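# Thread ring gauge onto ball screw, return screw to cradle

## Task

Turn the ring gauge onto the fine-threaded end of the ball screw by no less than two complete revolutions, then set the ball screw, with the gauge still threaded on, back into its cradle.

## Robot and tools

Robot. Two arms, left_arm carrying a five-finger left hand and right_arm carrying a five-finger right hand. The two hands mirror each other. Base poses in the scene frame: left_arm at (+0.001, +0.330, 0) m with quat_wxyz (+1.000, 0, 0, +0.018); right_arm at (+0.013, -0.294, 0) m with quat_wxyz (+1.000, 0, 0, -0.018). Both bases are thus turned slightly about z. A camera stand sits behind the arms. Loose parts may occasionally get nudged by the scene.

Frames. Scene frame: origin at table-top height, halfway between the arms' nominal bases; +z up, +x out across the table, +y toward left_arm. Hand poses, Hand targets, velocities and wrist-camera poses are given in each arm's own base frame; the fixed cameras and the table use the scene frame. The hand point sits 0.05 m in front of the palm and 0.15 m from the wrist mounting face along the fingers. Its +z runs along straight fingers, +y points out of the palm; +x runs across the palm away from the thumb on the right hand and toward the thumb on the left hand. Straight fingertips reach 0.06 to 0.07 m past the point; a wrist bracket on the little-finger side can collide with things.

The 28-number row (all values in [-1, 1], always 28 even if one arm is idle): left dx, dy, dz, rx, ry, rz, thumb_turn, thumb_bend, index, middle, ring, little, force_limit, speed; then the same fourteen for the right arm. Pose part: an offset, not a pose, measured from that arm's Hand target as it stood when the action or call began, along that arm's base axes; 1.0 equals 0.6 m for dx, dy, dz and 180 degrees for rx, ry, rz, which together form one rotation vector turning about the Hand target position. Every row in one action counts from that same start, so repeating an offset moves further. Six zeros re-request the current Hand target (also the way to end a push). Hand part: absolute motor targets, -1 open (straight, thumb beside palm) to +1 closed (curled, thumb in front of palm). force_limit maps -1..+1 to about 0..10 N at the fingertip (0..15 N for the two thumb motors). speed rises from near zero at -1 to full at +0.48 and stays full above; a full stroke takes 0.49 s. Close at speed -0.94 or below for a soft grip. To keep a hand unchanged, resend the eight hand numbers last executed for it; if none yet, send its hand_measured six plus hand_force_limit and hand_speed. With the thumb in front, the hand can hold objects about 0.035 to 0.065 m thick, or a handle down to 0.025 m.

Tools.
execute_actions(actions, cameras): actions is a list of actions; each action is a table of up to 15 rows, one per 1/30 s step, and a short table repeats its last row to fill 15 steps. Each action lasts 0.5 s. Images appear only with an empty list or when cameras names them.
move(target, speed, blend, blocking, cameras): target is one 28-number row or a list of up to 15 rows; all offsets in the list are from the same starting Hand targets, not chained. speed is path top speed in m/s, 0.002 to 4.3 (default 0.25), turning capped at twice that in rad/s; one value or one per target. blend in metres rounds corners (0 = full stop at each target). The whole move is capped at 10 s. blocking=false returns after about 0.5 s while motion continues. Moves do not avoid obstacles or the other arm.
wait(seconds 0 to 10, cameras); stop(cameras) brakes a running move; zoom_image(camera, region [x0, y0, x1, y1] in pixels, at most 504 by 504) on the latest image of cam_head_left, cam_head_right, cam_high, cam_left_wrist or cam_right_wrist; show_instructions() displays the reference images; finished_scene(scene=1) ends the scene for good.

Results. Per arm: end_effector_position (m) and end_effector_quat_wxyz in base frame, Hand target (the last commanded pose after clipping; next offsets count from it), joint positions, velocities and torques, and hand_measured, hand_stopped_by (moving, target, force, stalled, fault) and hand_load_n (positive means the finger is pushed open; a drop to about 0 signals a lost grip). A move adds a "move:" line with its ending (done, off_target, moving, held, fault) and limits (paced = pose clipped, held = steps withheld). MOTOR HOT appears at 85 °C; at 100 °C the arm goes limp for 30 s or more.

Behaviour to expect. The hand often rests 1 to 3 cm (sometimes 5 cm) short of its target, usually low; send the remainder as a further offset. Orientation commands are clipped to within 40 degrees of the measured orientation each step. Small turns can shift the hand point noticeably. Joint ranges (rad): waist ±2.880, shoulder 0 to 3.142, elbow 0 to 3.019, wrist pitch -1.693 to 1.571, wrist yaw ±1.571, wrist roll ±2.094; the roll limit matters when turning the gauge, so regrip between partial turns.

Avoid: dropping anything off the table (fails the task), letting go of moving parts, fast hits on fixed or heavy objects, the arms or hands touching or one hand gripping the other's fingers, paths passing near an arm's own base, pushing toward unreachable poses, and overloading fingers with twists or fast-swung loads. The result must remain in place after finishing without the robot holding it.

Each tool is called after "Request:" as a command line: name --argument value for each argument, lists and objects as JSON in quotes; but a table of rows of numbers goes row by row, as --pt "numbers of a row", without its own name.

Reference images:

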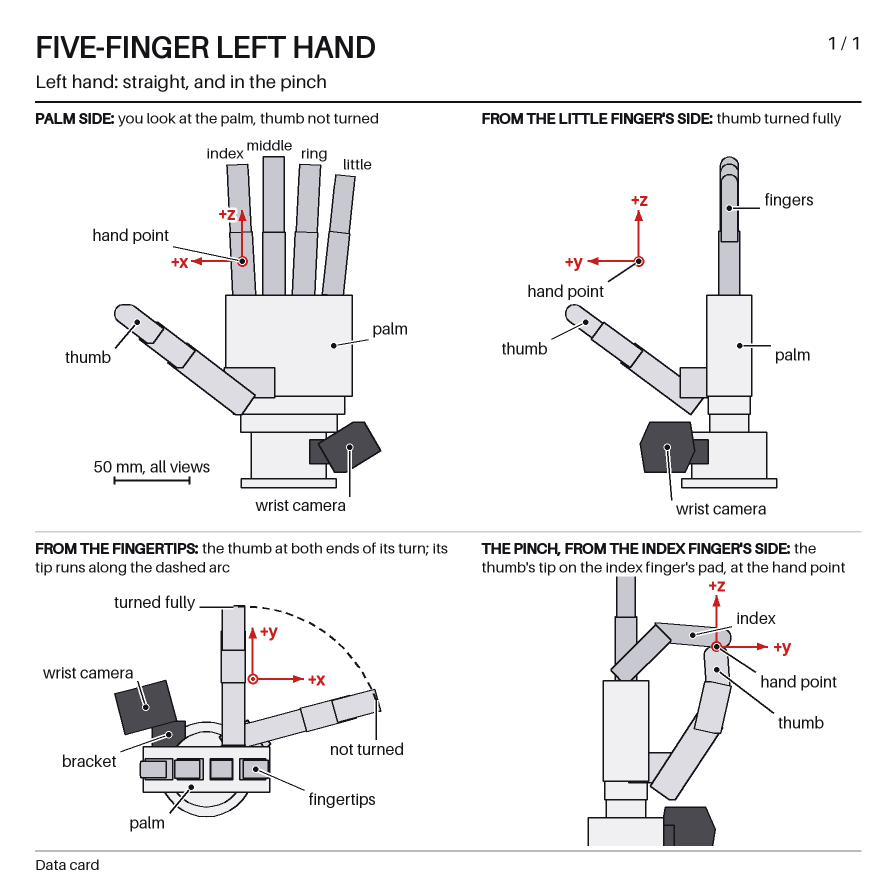

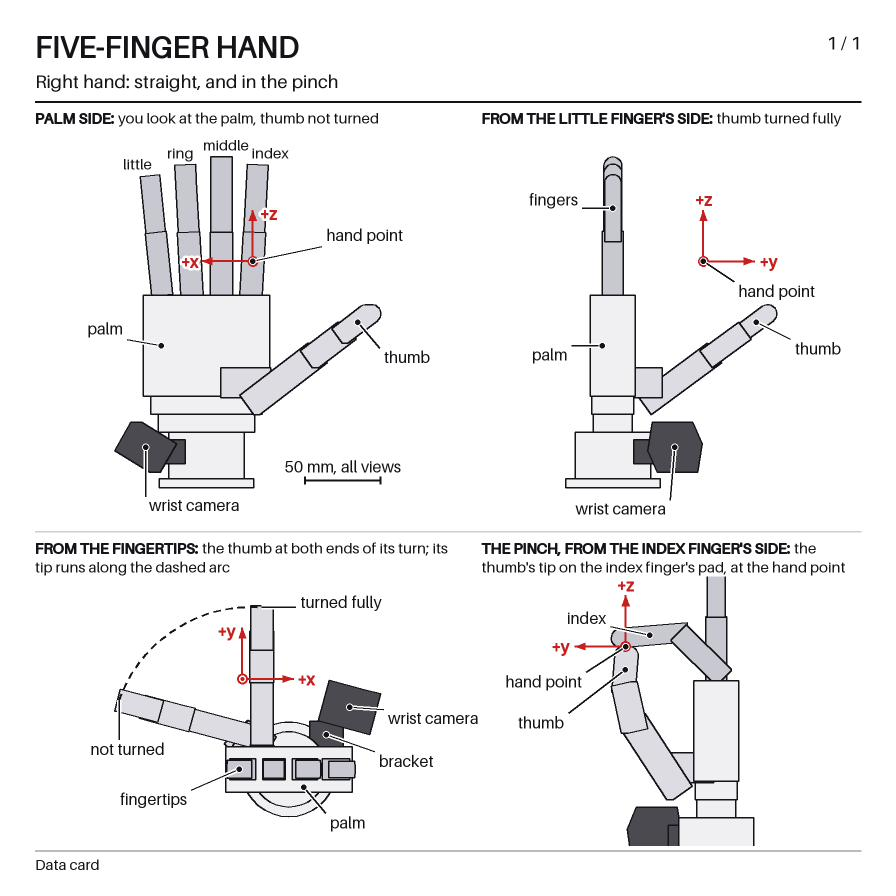

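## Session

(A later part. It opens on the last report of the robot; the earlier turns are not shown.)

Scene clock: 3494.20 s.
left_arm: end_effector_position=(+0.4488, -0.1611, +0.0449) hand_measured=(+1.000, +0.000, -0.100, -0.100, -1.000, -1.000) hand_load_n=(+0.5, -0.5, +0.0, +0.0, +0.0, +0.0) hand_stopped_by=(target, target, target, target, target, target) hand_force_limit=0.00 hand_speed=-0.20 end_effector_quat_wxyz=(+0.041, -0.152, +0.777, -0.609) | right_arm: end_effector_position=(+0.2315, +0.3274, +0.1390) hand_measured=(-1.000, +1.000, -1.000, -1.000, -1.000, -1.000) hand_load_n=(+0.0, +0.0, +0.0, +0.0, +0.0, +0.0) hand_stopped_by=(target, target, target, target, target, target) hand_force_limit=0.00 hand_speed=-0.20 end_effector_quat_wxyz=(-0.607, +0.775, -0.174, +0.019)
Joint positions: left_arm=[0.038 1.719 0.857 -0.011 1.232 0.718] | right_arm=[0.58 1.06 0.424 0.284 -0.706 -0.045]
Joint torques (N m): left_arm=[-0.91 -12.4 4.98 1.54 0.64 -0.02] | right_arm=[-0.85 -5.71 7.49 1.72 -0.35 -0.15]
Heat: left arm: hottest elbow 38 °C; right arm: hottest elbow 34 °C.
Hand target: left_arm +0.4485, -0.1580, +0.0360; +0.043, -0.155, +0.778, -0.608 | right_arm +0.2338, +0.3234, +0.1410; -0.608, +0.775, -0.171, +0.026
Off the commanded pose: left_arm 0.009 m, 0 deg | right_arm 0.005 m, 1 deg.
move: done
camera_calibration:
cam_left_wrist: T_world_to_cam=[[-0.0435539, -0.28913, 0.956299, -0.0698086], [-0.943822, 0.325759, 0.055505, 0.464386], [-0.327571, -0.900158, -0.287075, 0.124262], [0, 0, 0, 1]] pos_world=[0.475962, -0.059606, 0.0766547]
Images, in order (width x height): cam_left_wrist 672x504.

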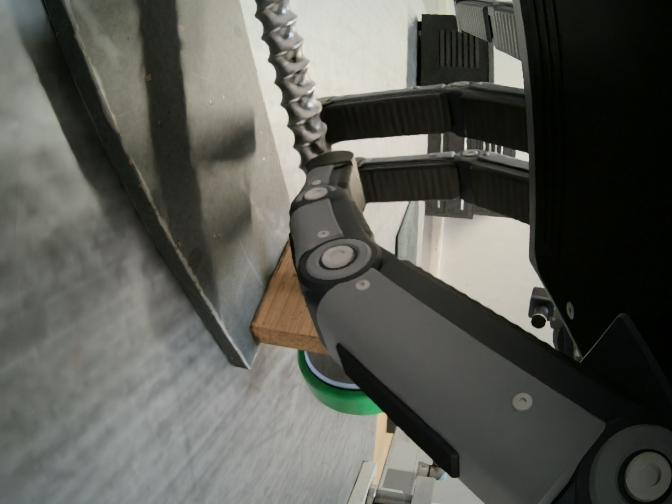

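Request:
move --target '[-0.001,0,-0.0117,0,0,0,1,0.0,-0.1,-0.1,-1,-1,0.0,-0.2,0,0,0,0,0,0,-1,1,-1,-1,-1,-1,0.0,-0.2]' --speed 0.03 --cameras '["cam_left_wrist"]'

Request:
zoom_image --camera "cam_left_wrist" --region '[200, 60, 440, 300]'

Scene clock: 3509.13 s.
left_arm: end_effector_position=(+0.4491, -0.1600, +0.0362) hand_measured=(+1.000, +0.000, -0.100, -0.100, -1.000, -1.000) hand_load_n=(+0.0, +0.0, +0.0, +0.0, +0.0, +0.0) hand_stopped_by=(target, target, target, target, target, target) hand_force_limit=0.00 hand_speed=-0.20 end_effector_quat_wxyz=(+0.042, -0.154, +0.777, -0.609) | right_arm: end_effector_position=(+0.2315, +0.3274, +0.1390) hand_measured=(-1.000, +1.000, -1.000, -1.000, -1.000, -1.000) hand_load_n=(-0.5, +0.0, +0.0, +0.0, +0.0, +0.0) hand_stopped_by=(target, target, target, target, target, target) hand_force_limit=0.00 hand_speed=-0.20 end_effector_quat_wxyz=(-0.607, +0.775, -0.174, +0.019)
Joint positions: left_arm=[0.041 1.739 0.853 0.011 1.231 0.718] | right_arm=[0.58 1.06 0.424 0.284 -0.706 -0.045]
Joint torques (N m): left_arm=[-0.97 -12.81 4.74 1.36 0.67 -0.01] | right_arm=[-0.85 -5.89 7.49 1.72 -0.36 -0.15]
Heat: left arm: hottest elbow 38 °C; right arm: hottest elbow 34 °C.
Hand target: left_arm +0.4480, -0.1579, +0.0291; +0.043, -0.155, +0.778, -0.608 | right_arm +0.2338, +0.3234, +0.1410; -0.608, +0.775, -0.171, +0.026
Off the commanded pose: left_arm 0.008 m, 0 deg | right_arm 0.005 m, 1 deg.
move: done
camera_calibration:
cam_left_wrist: T_world_to_cam=[[-0.0412705, -0.2897, 0.956227, -0.062256], [-0.944641, 0.323097, 0.0571157, 0.46471], [-0.325501, -0.900934, -0.286997, 0.12184], [0, 0, 0, 1]] pos_world=[0.476073, -0.0584124, 0.0679563]
Images, in order (width x height): cam_left_wrist 672x504.

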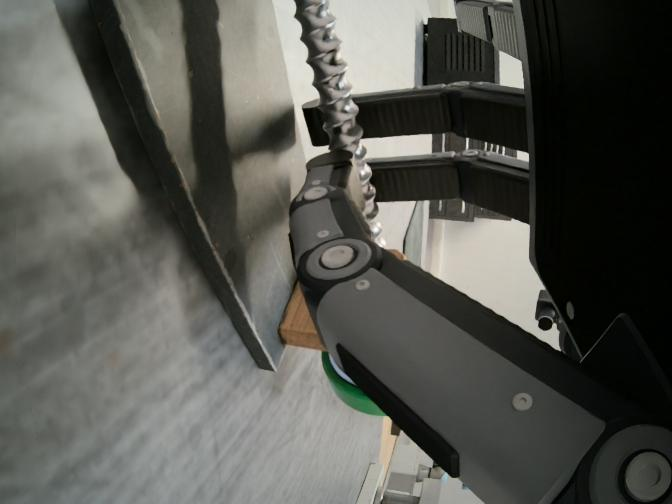

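Scaled by 2.100 from the camera's 672x504 image, which has a finer 960x720 frame.

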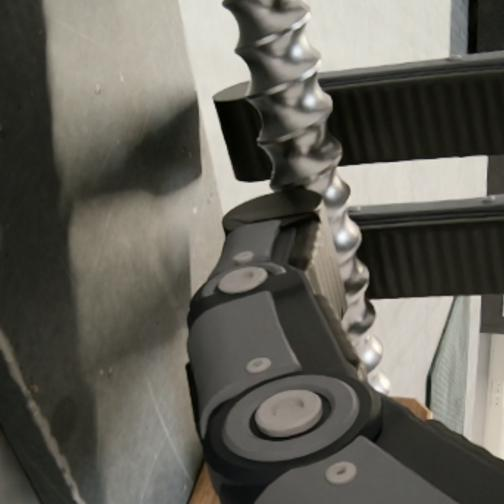

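Request:
execute_actions --actions '[[[0,0,0,0,0,0,1,0.0,0.25,0.25,-1,-1,-0.3,-0.92,0,0,0,0,0,0,-1,1,-1,-1,-1,-1,0.0,-0.2]],[[0,0,0,0,0,0,1,0.0,0.25,0.25,-1,-1,-0.3,-0.92,0,0,0,0,0,0,-1,1,-1,-1,-1,-1,0.0,-0.2]],[[0,0,0,0,0,0,1,0.0,0.25,0.25,-1,-1,-0.3,-0.92,0,0,0,0,0,0,-1,1,-1,-1,-1,-1,0.0,-0.2]]]' --cameras '["cam_left_wrist"]'

Request:
zoom_image --camera "cam_left_wrist" --region '[200, 60, 440, 300]'

Scene clock: 3532.87 s.
left_arm: end_effector_position=(+0.4495, -0.1600, +0.0363) hand_measured=(+1.000, +0.000, +0.062, +0.070, -1.000, -1.000) hand_load_n=(-0.5, +2.5, +3.5, +3.5, +0.0, +0.0) hand_stopped_by=(target, target, force, force, target, target) hand_force_limit=-0.30 hand_speed=-0.92 end_effector_quat_wxyz=(+0.043, -0.153, +0.777, -0.609) | right_arm: end_effector_position=(+0.2315, +0.3274, +0.1390) hand_measured=(-1.000, +1.000, -1.000, -1.000, -1.000, -1.000) hand_load_n=(+0.0, +0.0, +0.0, +0.0, +0.0, +0.0) hand_stopped_by=(target, target, target, target, target, target) hand_force_limit=0.00 hand_speed=-0.20 end_effector_quat_wxyz=(-0.607, +0.775, -0.174, +0.019)
Joint positions: left_arm=[0.041 1.739 0.853 0.014 1.23 0.718] | right_arm=[0.58 1.06 0.424 0.284 -0.706 -0.045]
Joint torques (N m): left_arm=[-0.85 -12.81 4.75 1.31 0.67 -0.02] | right_arm=[-0.97 -5.71 7.49 1.72 -0.36 -0.15]
Heat: left arm: hottest elbow 38 °C; right arm: hottest elbow 34 °C.
Hand target: left_arm +0.4480, -0.1579, +0.0291; +0.043, -0.155, +0.778, -0.608 | right_arm +0.2338, +0.3234, +0.1410; -0.608, +0.775, -0.171, +0.026
Off the commanded pose: left_arm 0.008 m, 0 deg | right_arm 0.005 m, 1 deg.
Step readings (end_effector_position of left_arm | right_arm):
0: (+0.4491, -0.1600, +0.0362) | (+0.2315, +0.3274, +0.1390)
1: (+0.4491, -0.1600, +0.0362) | (+0.2315, +0.3274, +0.1390)
2: (+0.4491, -0.1600, +0.0362) | (+0.2315, +0.3274, +0.1390)
4: (+0.4491, -0.1600, +0.0362) | (+0.2315, +0.3274, +0.1390)
8: (+0.4491, -0.1600, +0.0362) | (+0.2315, +0.3274, +0.1390)
15: (+0.4491, -0.1600, +0.0362) | (+0.2315, +0.3274, +0.1390)
16: (+0.4491, -0.1600, +0.0362) | (+0.2315, +0.3274, +0.1390)
17: (+0.4491, -0.1600, +0.0362) | (+0.2315, +0.3274, +0.1390)
19: (+0.4491, -0.1600, +0.0362) | (+0.2315, +0.3274, +0.1390)
23: (+0.4491, -0.1600, +0.0362) | (+0.2315, +0.3274, +0.1390)
30: (+0.4495, -0.1600, +0.0363) | (+0.2315, +0.3274, +0.1390)
31: (+0.4495, -0.1600, +0.0363) | (+0.2315, +0.3274, +0.1390)
32: (+0.4495, -0.1600, +0.0363) | (+0.2315, +0.3274, +0.1390)
34: (+0.4495, -0.1600, +0.0363) | (+0.2315, +0.3274, +0.1390)
38: (+0.4495, -0.1600, +0.0363) | (+0.2315, +0.3274, +0.1390)
45: (+0.4495, -0.1600, +0.0363) | (+0.2315, +0.3274, +0.1390)
camera_calibration:
cam_left_wrist: T_world_to_cam=[[-0.0433681, -0.290088, 0.956017, -0.0614369], [-0.94486, 0.322809, 0.055089, 0.465211], [-0.324591, -0.900913, -0.288092, 0.121636], [0, 0, 0, 1]] pos_world=[0.476377, -0.0584127, 0.068149]
Images, in order (width x height): cam_left_wrist 672x504.

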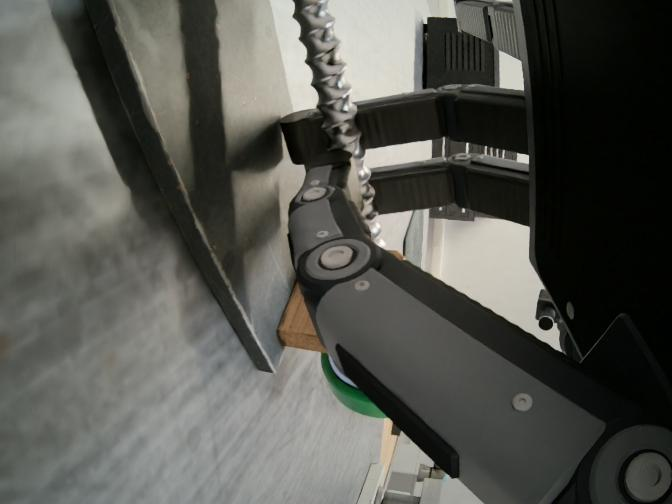

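Scaled by 2.100 from the camera's 672x504 image, which has a finer 960x720 frame.

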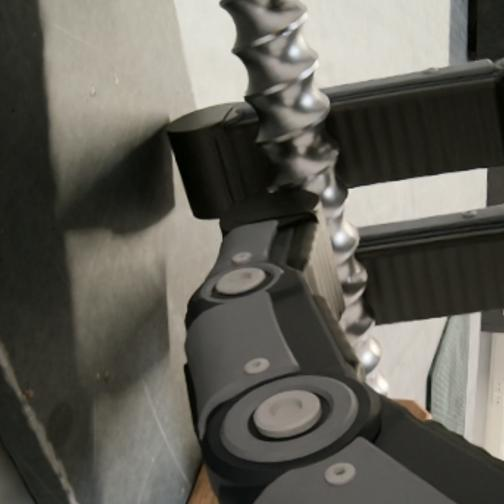

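Request:
execute_actions --actions '[[[0,0,0,0,0,0,1,0.0,0.35,0.35,-1,-1,0.0,-0.93,0,0,0,0,0,0,-1,1,-1,-1,-1,-1,0.0,-0.2]],[[0,0,0,0,0,0,1,0.0,0.35,0.35,-1,-1,0.0,-0.93,0,0,0,0,0,0,-1,1,-1,-1,-1,-1,0.0,-0.2]]]' --cameras '[]'

Scene clock: 3541.53 s.
left_arm: end_effector_position=(+0.4496, -0.1600, +0.0363) hand_measured=(+1.000, -0.002, +0.068, +0.076, -1.000, -1.000) hand_load_n=(-0.5, +4.0, +4.5, +5.0, +0.0, +0.0) hand_stopped_by=(target, target, force, force, target, target) hand_force_limit=0.00 hand_speed=-0.93 end_effector_quat_wxyz=(+0.043, -0.153, +0.777, -0.609) | right_arm: end_effector_position=(+0.2315, +0.3274, +0.1390) hand_measured=(-1.000, +1.000, -1.000, -1.000, -1.000, -1.000) hand_load_n=(-0.5, +0.0, +0.0, +0.0, +0.0, +0.0) hand_stopped_by=(target, target, target, target, target, target) hand_force_limit=0.00 hand_speed=-0.20 end_effector_quat_wxyz=(-0.607, +0.775, -0.174, +0.019)
Joint positions: left_arm=[0.041 1.739 0.853 0.014 1.23 0.718] | right_arm=[0.58 1.06 0.424 0.284 -0.706 -0.045]
Joint torques (N m): left_arm=[-0.85 -13.1 4.74 1.36 0.66 -0.02] | right_arm=[-1.08 -5.66 7.46 1.69 -0.36 -0.14]
Heat: left arm: hottest elbow 37 °C; right arm: hottest elbow 34 °C.
Hand target: left_arm +0.4480, -0.1579, +0.0291; +0.043, -0.155, +0.778, -0.608 | right_arm +0.2338, +0.3234, +0.1410; -0.608, +0.775, -0.171, +0.026
Off the commanded pose: left_arm 0.008 m, 0 deg | right_arm 0.005 m, 1 deg.
Step readings (end_effector_position of left_arm | right_arm):
0: (+0.4495, -0.1600, +0.0363) | (+0.2315, +0.3274, +0.1390)
1: (+0.4495, -0.1600, +0.0363) | (+0.2315, +0.3274, +0.1390)
2: (+0.4495, -0.1600, +0.0363) | (+0.2315, +0.3274, +0.1390)
4: (+0.4496, -0.1600, +0.0363) | (+0.2315, +0.3274, +0.1390)
8: (+0.4496, -0.1600, +0.0363) | (+0.2315, +0.3274, +0.1390)
15: (+0.4496, -0.1600, +0.0363) | (+0.2315, +0.3274, +0.1390)
16: (+0.4496, -0.1600, +0.0363) | (+0.2315, +0.3274, +0.1390)
17: (+0.4496, -0.1600, +0.0363) | (+0.2315, +0.3274, +0.1390)
19: (+0.4496, -0.1600, +0.0363) | (+0.2315, +0.3274, +0.1390)
23: (+0.4496, -0.1600, +0.0363) | (+0.2315, +0.3274, +0.1390)
30: (+0.4496, -0.1600, +0.0363) | (+0.2315, +0.3274, +0.1390)
No camera images: "cameras" was empty.

Request:
move --target '[0,0,0.08,0,0,0,1,0.0,0.35,0.35,-1,-1,0.0,-0.93,0,0,0,0,0,0,-1,1,-1,-1,-1,-1,0.0,-0.2]' --speed 0.05 --cameras '["cam_left_wrist","cam_head_right","cam_high"]'

Request:
zoom_image --camera "cam_head_right" --region '[180, 170, 300, 290]'

Request:
zoom_image --camera "cam_high" --region '[240, 150, 360, 290]'

Scene clock: 3553.43 s.
left_arm: end_effector_position=(+0.4371, -0.1592, +0.0539) hand_measured=(+1.000, -0.002, +0.068, +0.076, -1.000, -1.000) hand_load_n=(-1.5, +6.5, +2.5, +6.0, +0.0, +0.0) hand_stopped_by=(target, target, force, force, target, target) hand_force_limit=0.00 hand_speed=-0.93 end_effector_quat_wxyz=(+0.027, -0.167, +0.781, -0.601) | right_arm: end_effector_position=(+0.2315, +0.3274, +0.1390) hand_measured=(-1.000, +1.000, -1.000, -1.000, -1.000, -1.000) hand_load_n=(+0.0, +0.0, -0.5, +0.0, +0.0, +0.0) hand_stopped_by=(target, target, target, target, target, target) hand_force_limit=0.00 hand_speed=-0.20 end_effector_quat_wxyz=(-0.607, +0.775, -0.174, +0.019)
Joint positions: left_arm=[0.041 1.678 0.853 -0.106 1.22 0.734] | right_arm=[0.58 1.06 0.424 0.284 -0.706 -0.045]
Joint torques (N m): left_arm=[-1.08 -16.5 7.38 0.77 1.15 -0.18] | right_arm=[-0.85 -5.66 7.51 1.7 -0.36 -0.14]
Heat: left arm: hottest elbow 37 °C; right arm: hottest elbow 34 °C.
Hand target: left_arm +0.4480, -0.1579, +0.0771; +0.043, -0.155, +0.778, -0.608 | right_arm +0.2338, +0.3234, +0.1410; -0.608, +0.775, -0.171, +0.026
Off the commanded pose: left_arm 0.026 m, 3 deg | right_arm 0.005 m, 1 deg.
move: off_target (left_arm)
camera_calibration:
cam_left_wrist: T_world_to_cam=[[0.00016298, -0.299658, 0.954047, -0.0990128], [-0.942097, 0.319886, 0.100634, 0.448135], [-0.335342, -0.898821, -0.282254, 0.12807], [0, 0, 0, 1]] pos_world=[0.46515, -0.0579101, 0.0855134]
Images, in order (width x height): cam_head_right 504x504, cam_high 504x504, cam_left_wrist 672x504.

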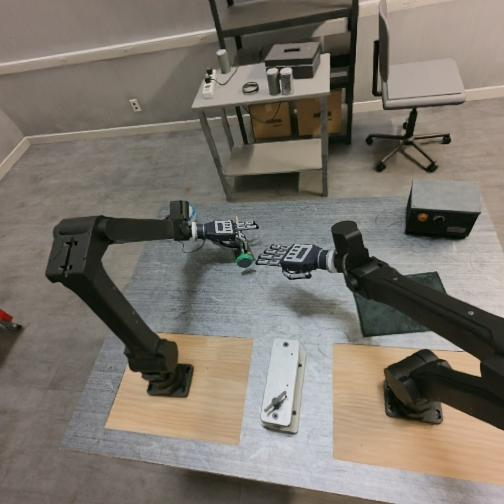

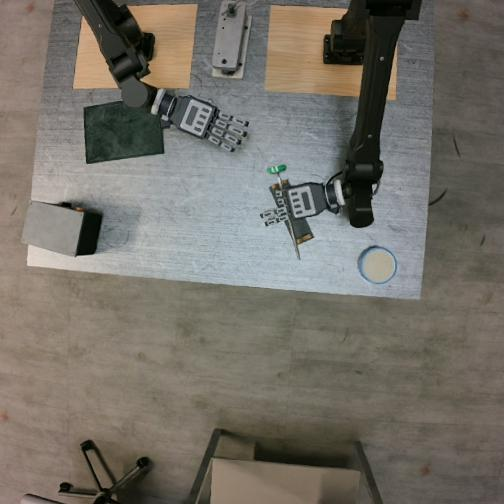

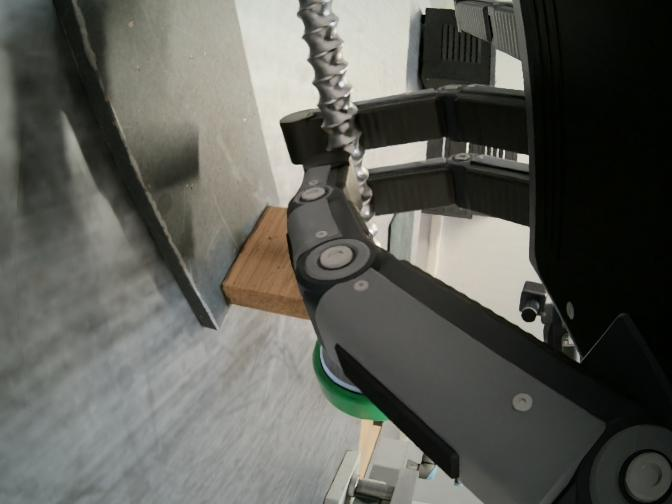

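Scaled by 4.200 from the camera's 504x504 image, which has a finer 720x720 frame.

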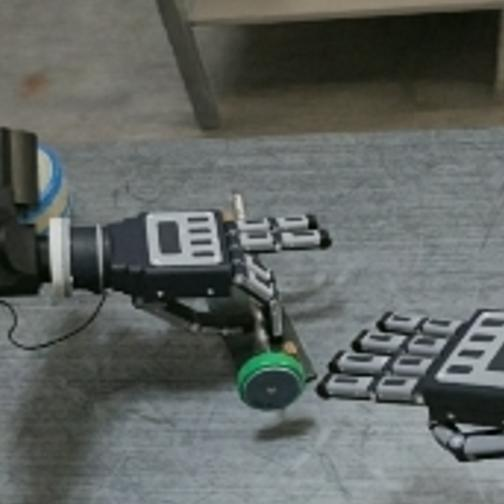

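Scaled by 3.600 from the camera's 504x504 image, which has a finer 720x720 frame.

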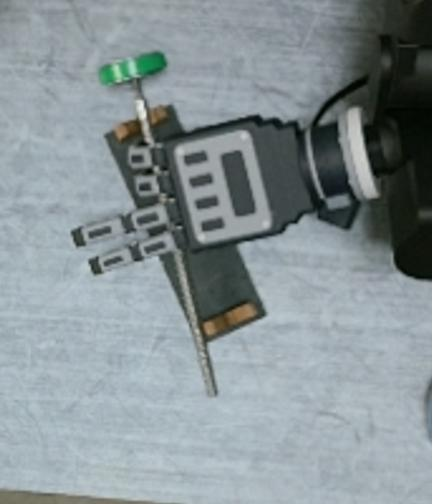

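Request:
move --target '[0,0,0.22,0,0,0,1,0.0,0.35,0.35,-1,-1,0.0,-0.93,0,0,0,0,0,0,-1,1,-1,-1,-1,-1,0.0,-0.2]' --speed 0.08 --cameras '["cam_left_wrist","cam_head_right","cam_high"]'

Request:
zoom_image --camera "cam_head_right" --region '[180, 150, 300, 270]'

Request:
zoom_image --camera "cam_left_wrist" --region '[200, 60, 440, 300]'

Scene clock: 3561.90 s.
left_arm: end_effector_position=(+0.4253, -0.1596, +0.1683) hand_measured=(+1.000, -0.002, +0.068, +0.074, -1.000, -1.000) hand_load_n=(-0.5, +6.5, +3.5, +5.5, +0.0, +0.0) hand_stopped_by=(target, target, force, force, target, target) hand_force_limit=0.00 hand_speed=-0.93 end_effector_quat_wxyz=(+0.010, -0.180, +0.781, -0.598) | right_arm: end_effector_position=(+0.2315, +0.3274, +0.1390) hand_measured=(-1.000, +1.000, -1.000, -1.000, -1.000, -1.000) hand_load_n=(+0.0, +0.0, -0.5, +0.0, +0.0, +0.0) hand_stopped_by=(target, target, target, target, target, target) hand_force_limit=0.00 hand_speed=-0.20 end_effector_quat_wxyz=(-0.607, +0.775, -0.174, +0.019)
Joint positions: left_arm=[0.041 1.458 0.97 -0.486 1.219 0.735] | right_arm=[0.58 1.06 0.424 0.284 -0.706 -0.045]
Joint torques (N m): left_arm=[-0.62 -14.74 12.85 0.46 1.22 -0.18] | right_arm=[-1.03 -5.71 7.47 1.7 -0.36 -0.15]
Heat: left arm: hottest elbow 38 °C; right arm: hottest elbow 34 °C.
Hand target: left_arm +0.4479, -0.1578, +0.2090; +0.043, -0.155, +0.778, -0.608 | right_arm +0.2338, +0.3234, +0.1410; -0.608, +0.775, -0.171, +0.026
Off the commanded pose: left_arm 0.047 m, 5 deg | right_arm 0.005 m, 1 deg.
move: off_target (left_arm)
camera_calibration:
cam_left_wrist: T_world_to_cam=[[0.0400098, -0.298766, 0.953487, -0.224993], [-0.937174, 0.31975, 0.139516, 0.416993], [-0.34656, -0.899166, -0.267202, 0.158193], [0, 0, 0, 1]] pos_world=[0.454621, -0.0583114, 0.19862]
Images, in order (width x height): cam_head_right 504x504, cam_high 504x504, cam_left_wrist 672x504.

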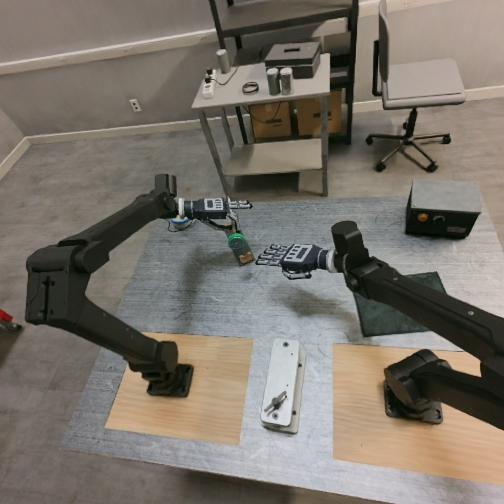

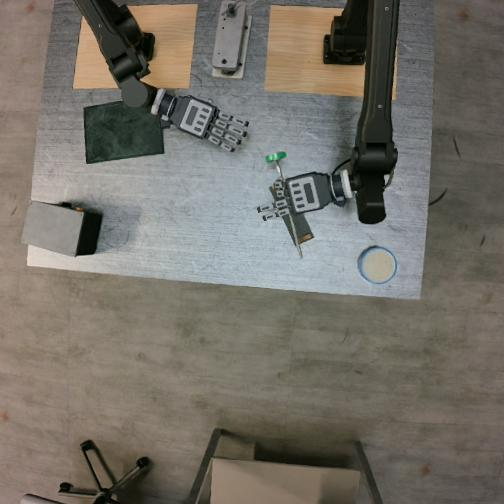

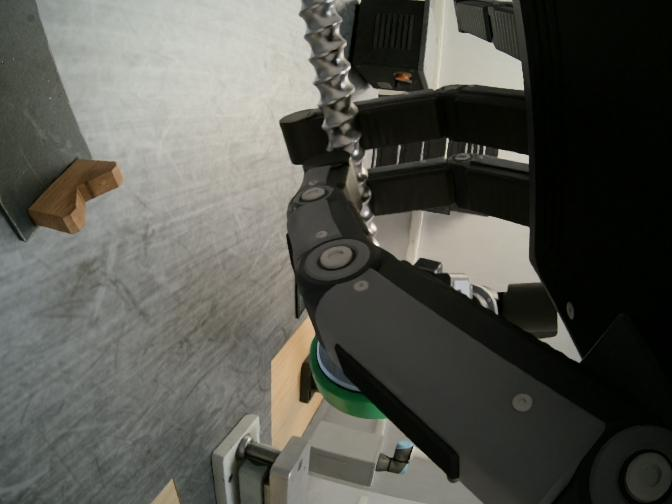

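Scaled by 4.200 from the camera's 504x504 image, which has a finer 720x720 frame.

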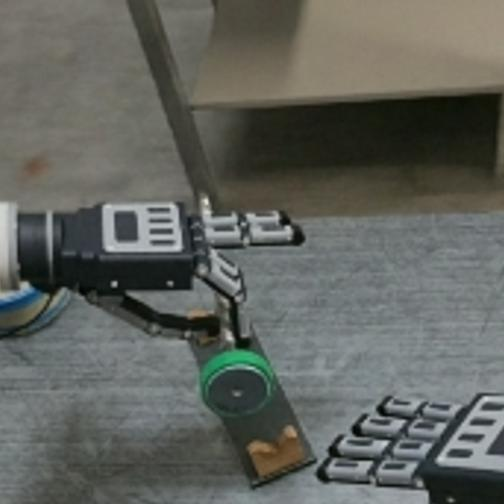

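Scaled by 2.100 from the camera's 672x504 image, which has a finer 960x720 frame.

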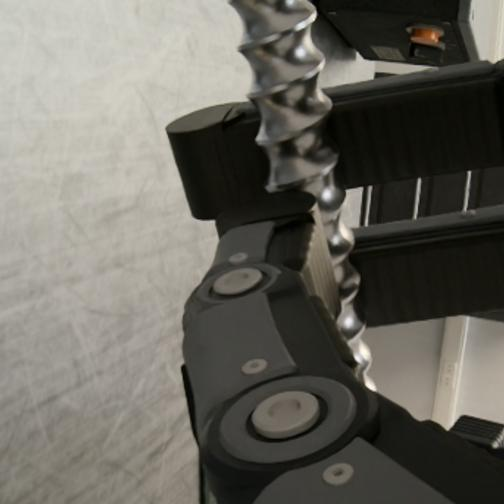

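Request:
move --target '[-0.0273,-0.1137,0.11,-0.0885,0.1928,0.0794,1,0.0,0.35,0.35,-1,-1,0.0,-0.93,0,0,0,0,0,0,-1,1,-1,-1,-1,-1,0.0,-0.2]' --speed 0.1 --cameras '["cam_left_wrist","cam_head_right","cam_head_left","cam_high"]'

Request:
zoom_image --camera "cam_head_right" --region '[180, 150, 300, 270]'

Request:
zoom_image --camera "cam_left_wrist" --region '[200, 60, 440, 300]'

Scene clock: 3702.93 s.
left_arm: end_effector_position=(+0.4351, -0.2224, +0.2513) hand_measured=(+1.000, -0.002, +0.068, +0.074, -1.000, -1.000) hand_load_n=(-1.0, +6.0, +3.5, +5.5, +0.0, +0.0) hand_stopped_by=(target, target, force, force, target, target) hand_force_limit=0.00 hand_speed=-0.93 end_effector_quat_wxyz=(-0.144, -0.440, +0.643, -0.610) | right_arm: end_effector_position=(+0.2315, +0.3274, +0.1390) hand_measured=(-1.000, +1.000, -1.000, -1.000, -1.000, -1.000) hand_load_n=(+0.0, +0.0, +0.0, +0.0, +0.0, +0.0) hand_stopped_by=(target, target, target, target, target, target) hand_force_limit=0.00 hand_speed=-0.20 end_effector_quat_wxyz=(-0.607, +0.775, -0.174, +0.019)
Joint positions: left_arm=[-0.058 1.394 0.932 -0.022 1.095 -0.394] | right_arm=[0.58 1.06 0.424 0.284 -0.706 -0.045]
Joint torques (N m): left_arm=[-1.9 -14.86 8.36 1.99 0.71 -0.41] | right_arm=[-0.97 -5.66 7.47 1.72 -0.36 -0.15]
Heat: left arm: hottest elbow 50 °C; right arm: hottest elbow 34 °C.
Hand target: left_arm +0.4315, -0.2261, +0.2750; -0.137, -0.426, +0.640, -0.624 | right_arm +0.2338, +0.3234, +0.1410; -0.608, +0.775, -0.171, +0.026
Off the commanded pose: left_arm 0.024 m, 2 deg | right_arm 0.005 m, 1 deg.
move: off_target (left_arm)
camera_calibration:
cam_left_wrist: T_world_to_cam=[[0.58792, 0.0211297, 0.808643, -0.454036], [-0.800008, 0.163165, 0.577378, 0.230138], [-0.119743, -0.986372, 0.112832, -0.0863062], [0, 0, 0, 1]] pos_world=[0.440714, -0.113087, 0.244015]
Images, in order (width x height): cam_head_left 504x504, cam_head_right 504x504, cam_high 504x504, cam_left_wrist 672x504.

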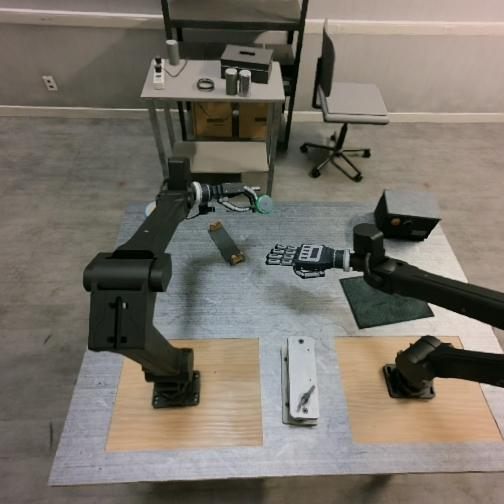

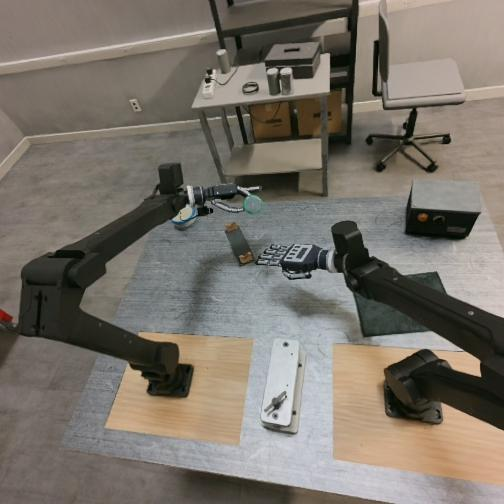

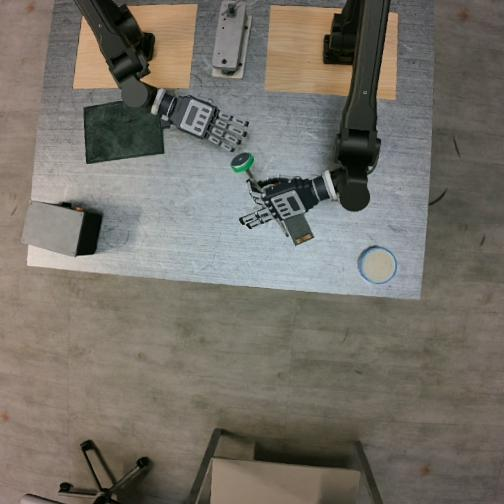

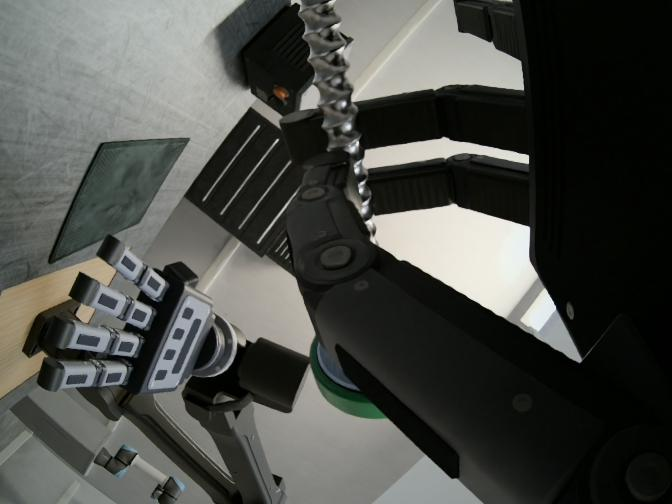

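Scaled by 4.200 from the camera's 504x504 image, which has a finer 720x720 frame.

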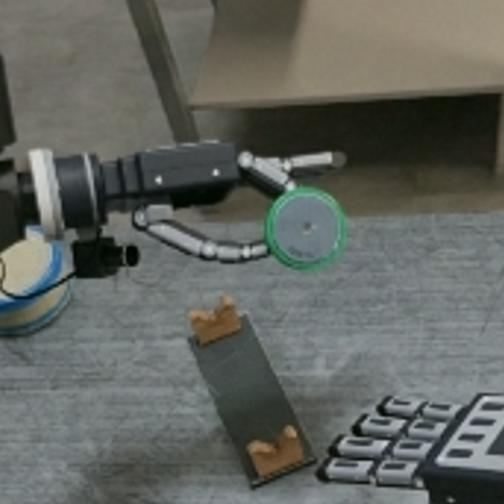

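Scaled by 2.100 from the camera's 672x504 image, which has a finer 960x720 frame.

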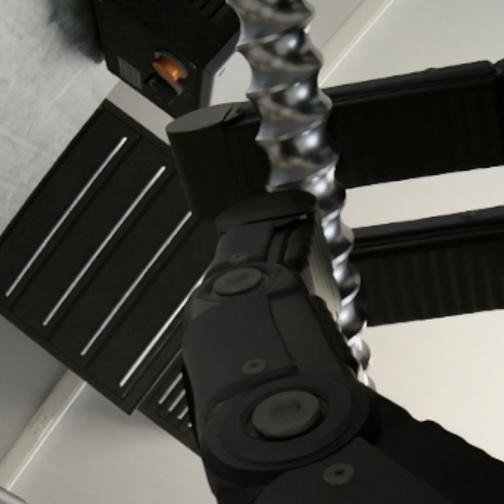

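Request:
zoom_image --camera "cam_head_right" --region '[235, 185, 275, 225]'

Request:
zoom_image --camera "cam_head_left" --region '[245, 185, 285, 225]'

Request:
zoom_image --camera "cam_high" --region '[215, 130, 295, 250]'

Scaled by 12.600 from the camera's 504x504 image, which has a finer 720x720 frame.

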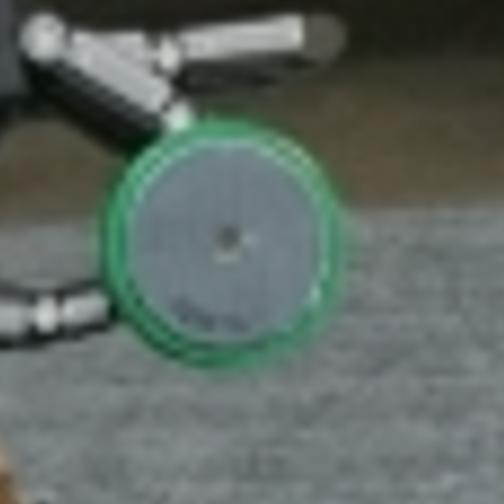

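Scaled by 12.600 from the camera's 504x504 image, which has a finer 720x720 frame.

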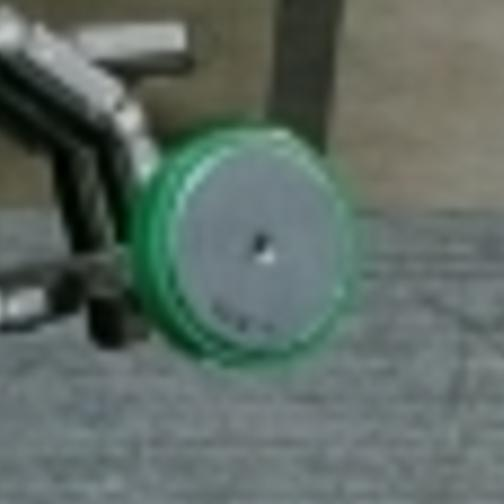

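Scaled by 4.200 from the camera's 504x504 image, which has a finer 720x720 frame.

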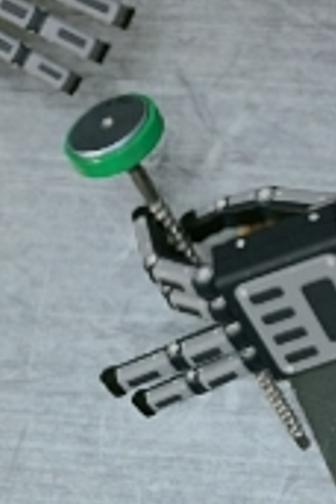

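Request:
move --target '[0,0,0,0,0,0,1,0.0,0.35,0.35,-1,-1,0.0,-0.93,-0.0198,0.0303,0.4,-0.1728,0.0548,-0.1696,-1,1,0.0,-0.85,0.0,0.0,0.0,-0.2]' --speed 0.15 --cameras '["all"]'

Scene clock: 3754.10 s.
left_arm: end_effector_position=(+0.4353, -0.2225, +0.2515) hand_measured=(+1.000, -0.002, +0.068, +0.074, -1.000, -1.000) hand_load_n=(-1.0, +6.0, +4.0, +5.5, +0.0, +0.0) hand_stopped_by=(target, target, force, force, target, target) hand_force_limit=0.00 hand_speed=-0.93 end_effector_quat_wxyz=(-0.144, -0.440, +0.642, -0.611) | right_arm: end_effector_position=(+0.2207, +0.3303, +0.3558) hand_measured=(-1.000, +1.000, +0.000, -0.850, +0.000, +0.000) hand_load_n=(+0.0, +0.0, +0.0, +0.0, +0.0, +0.0) hand_stopped_by=(target, target, target, target, target, target) hand_force_limit=0.00 hand_speed=-0.20 end_effector_quat_wxyz=(-0.316, +0.843, -0.403, +0.162)
Joint positions: left_arm=[-0.058 1.394 0.932 -0.02 1.095 -0.396] | right_arm=[0.982 1.054 1.332 -1.149 0.218 0.224]
Joint torques (N m): left_arm=[-1.73 -14.68 8.28 1.99 0.72 -0.4] | right_arm=[0.79 -4.78 12.72 1.32 0.25 0.09]
Heat: left arm: hottest elbow 44 °C; right arm: hottest elbow 35 °C.
Hand target: left_arm +0.4316, -0.2261, +0.2750; -0.137, -0.426, +0.640, -0.624 | right_arm +0.2220, +0.3415, +0.3809; -0.336, +0.835, -0.404, +0.163
Off the commanded pose: left_arm 0.024 m, 2 deg | right_arm 0.028 m, 2 deg.
move: off_target (left_arm, right_arm)
camera_calibration:
cam_left_wrist: T_world_to_cam=[[0.587752, 0.02207, 0.80874, -0.454163], [-0.800235, 0.162947, 0.577124, 0.230321], [-0.119044, -0.986388, 0.113433, -0.086761], [0, 0, 0, 1]] pos_world=[0.440917, -0.113087, 0.244218]
cam_right_wrist: T_world_to_cam=[[-0.397203, -0.657776, -0.639969, 0.535558], [-0.91676, 0.316453, 0.243738, 0.0105121], [0.0421956, 0.683512, -0.728719, 0.141025], [0, 0, 0, 1]] pos_world=[0.216412, 0.252559, 0.442946]

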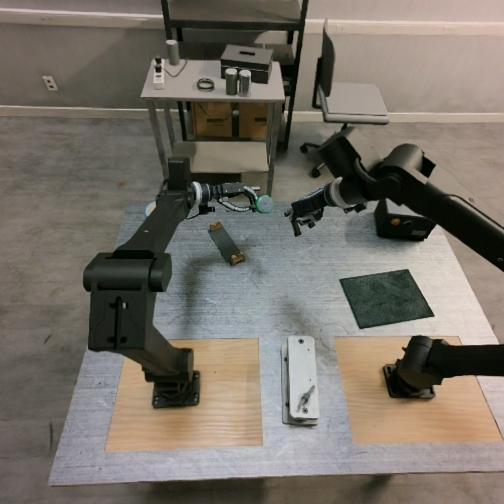

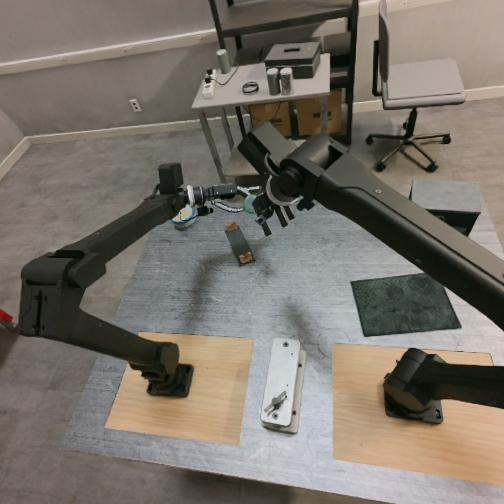

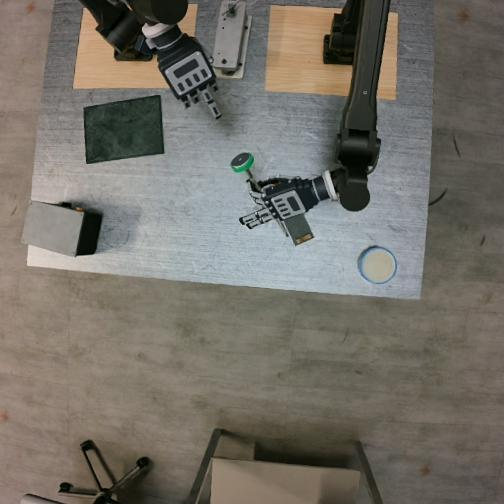

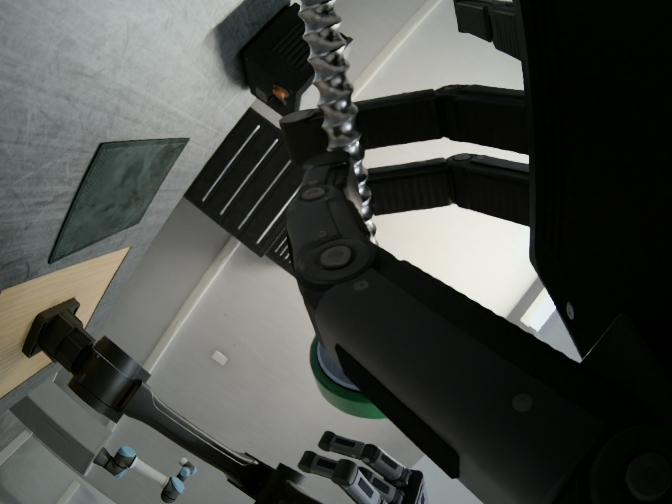

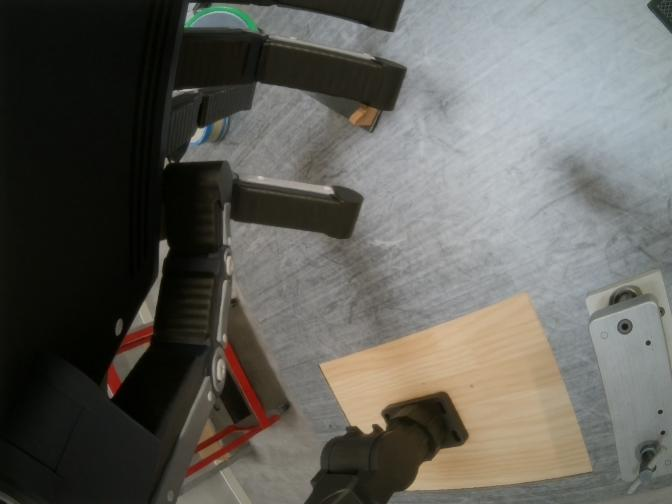

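Request:
zoom_image --camera "cam_head_left" --region '[235, 165, 375, 245]'

Request:
zoom_image --camera "cam_high" --region '[140, 20, 300, 220]'

Request:
zoom_image --camera "cam_right_wrist" --region '[150, 0, 450, 250]'

Request:
zoom_image --camera "cam_left_wrist" --region '[270, 300, 470, 504]'

Scaled by 3.600 from the camera's 504x504 image, which has a finer 720x720 frame.

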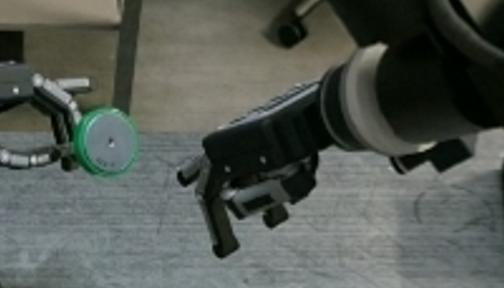

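Scaled by 2.520 from the camera's 504x504 image, which has a finer 720x720 frame.

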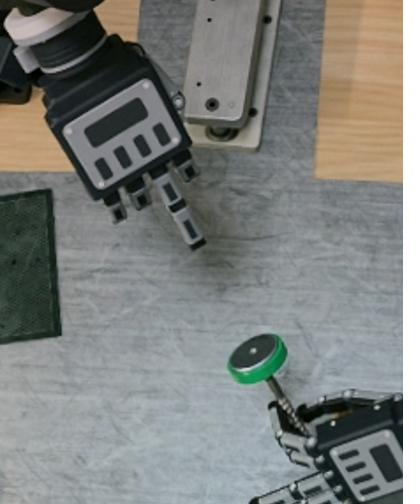

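Scaled by 1.680 from the camera's 672x504 image, which has a finer 960x720 frame.

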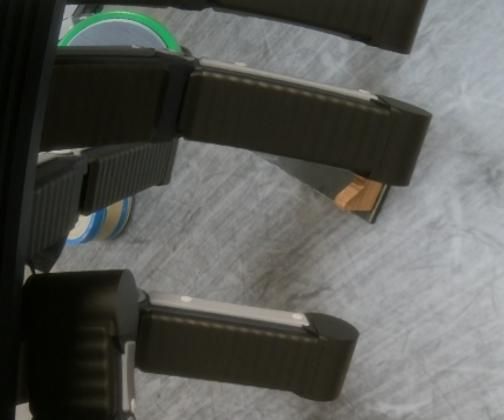

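Scaled by 2.471 from the camera's 672x504 image, which has a finer 960x720 frame.

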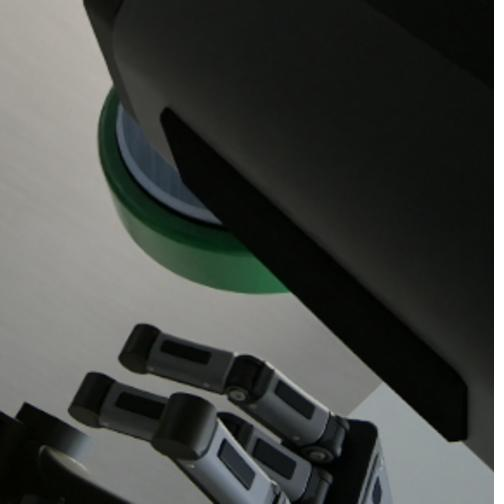

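Request:
move --target '[0,0,0,0,0,0,1,0.0,0.35,0.35,-1,-1,0.0,-0.93,0.0767,0.0668,0.0873,0,0,0,-1,1,0.0,-1,-1,-1,0.0,-0.2]' --speed 0.12 --cameras '["cam_right_wrist","cam_head_right"]'

Request:
zoom_image --camera "cam_right_wrist" --region '[200, 0, 500, 220]'

Scene clock: 3821.93 s.
left_arm: end_effector_position=(+0.4353, -0.2225, +0.2515) hand_measured=(+1.000, -0.002, +0.068, +0.074, -1.000, -1.000) hand_load_n=(-1.5, +6.0, +3.5, +5.5, +0.0, +0.0) hand_stopped_by=(target, target, force, force, target, target) hand_force_limit=0.00 hand_speed=-0.93 end_effector_quat_wxyz=(-0.144, -0.440, +0.642, -0.611) | right_arm: end_effector_position=(+0.2593, +0.3784, +0.4119) hand_measured=(-1.000, +1.000, +0.000, -1.000, -1.000, -1.000) hand_load_n=(+0.0, +0.0, +0.0, +0.0, -0.5, +0.0) hand_stopped_by=(target, target, target, target, target, target) hand_force_limit=0.00 hand_speed=-0.20 end_effector_quat_wxyz=(-0.322, +0.840, -0.406, +0.158)
Joint positions: left_arm=[-0.058 1.394 0.932 -0.02 1.095 -0.396] | right_arm=[0.962 1.246 1.626 -1.24 0.198 0.219]
Joint torques (N m): left_arm=[-1.85 -14.97 8.32 1.98 0.71 -0.39] | right_arm=[-0.85 -7.24 12.38 1.39 -0.03 -0.16]
Heat: left arm: hottest elbow 41 °C; right arm: hottest elbow 43 °C.
Hand target: left_arm +0.4316, -0.2261, +0.2750; -0.137, -0.426, +0.640, -0.624 | right_arm +0.2680, +0.3817, +0.4332; -0.336, +0.835, -0.404, +0.163
Off the commanded pose: left_arm 0.024 m, 2 deg | right_arm 0.023 m, 2 deg.
move: off_target (left_arm, right_arm)
camera_calibration:
cam_right_wrist: T_world_to_cam=[[-0.40164, -0.646849, -0.648284, 0.618962], [-0.914874, 0.315192, 0.25231, 0.0133819], [0.0411269, 0.694435, -0.718379, 0.139398], [0, 0, 0, 1]] pos_world=[0.25511, 0.299354, 0.498027]
Images, in order (width x height): cam_head_right 504x504, cam_right_wrist 672x504.

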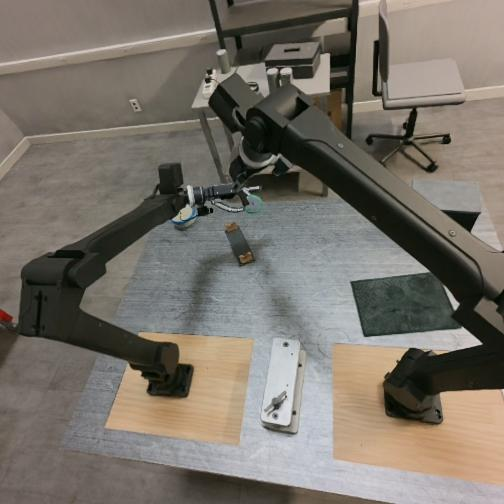

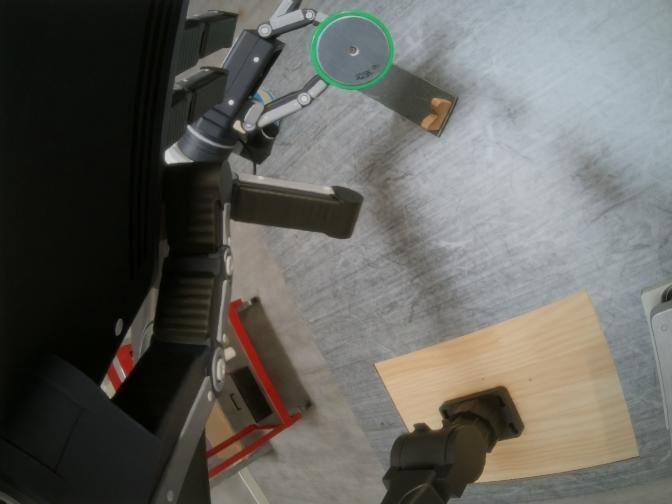

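Scaled by 1.680 from the camera's 672x504 image, which has a finer 960x720 frame.

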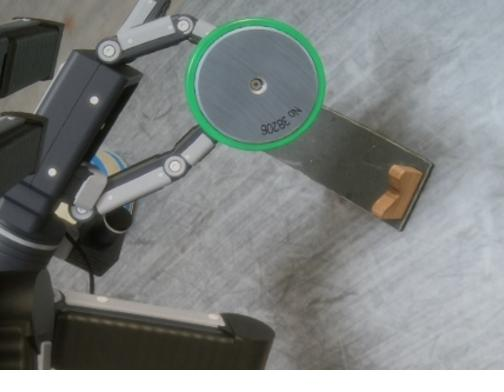

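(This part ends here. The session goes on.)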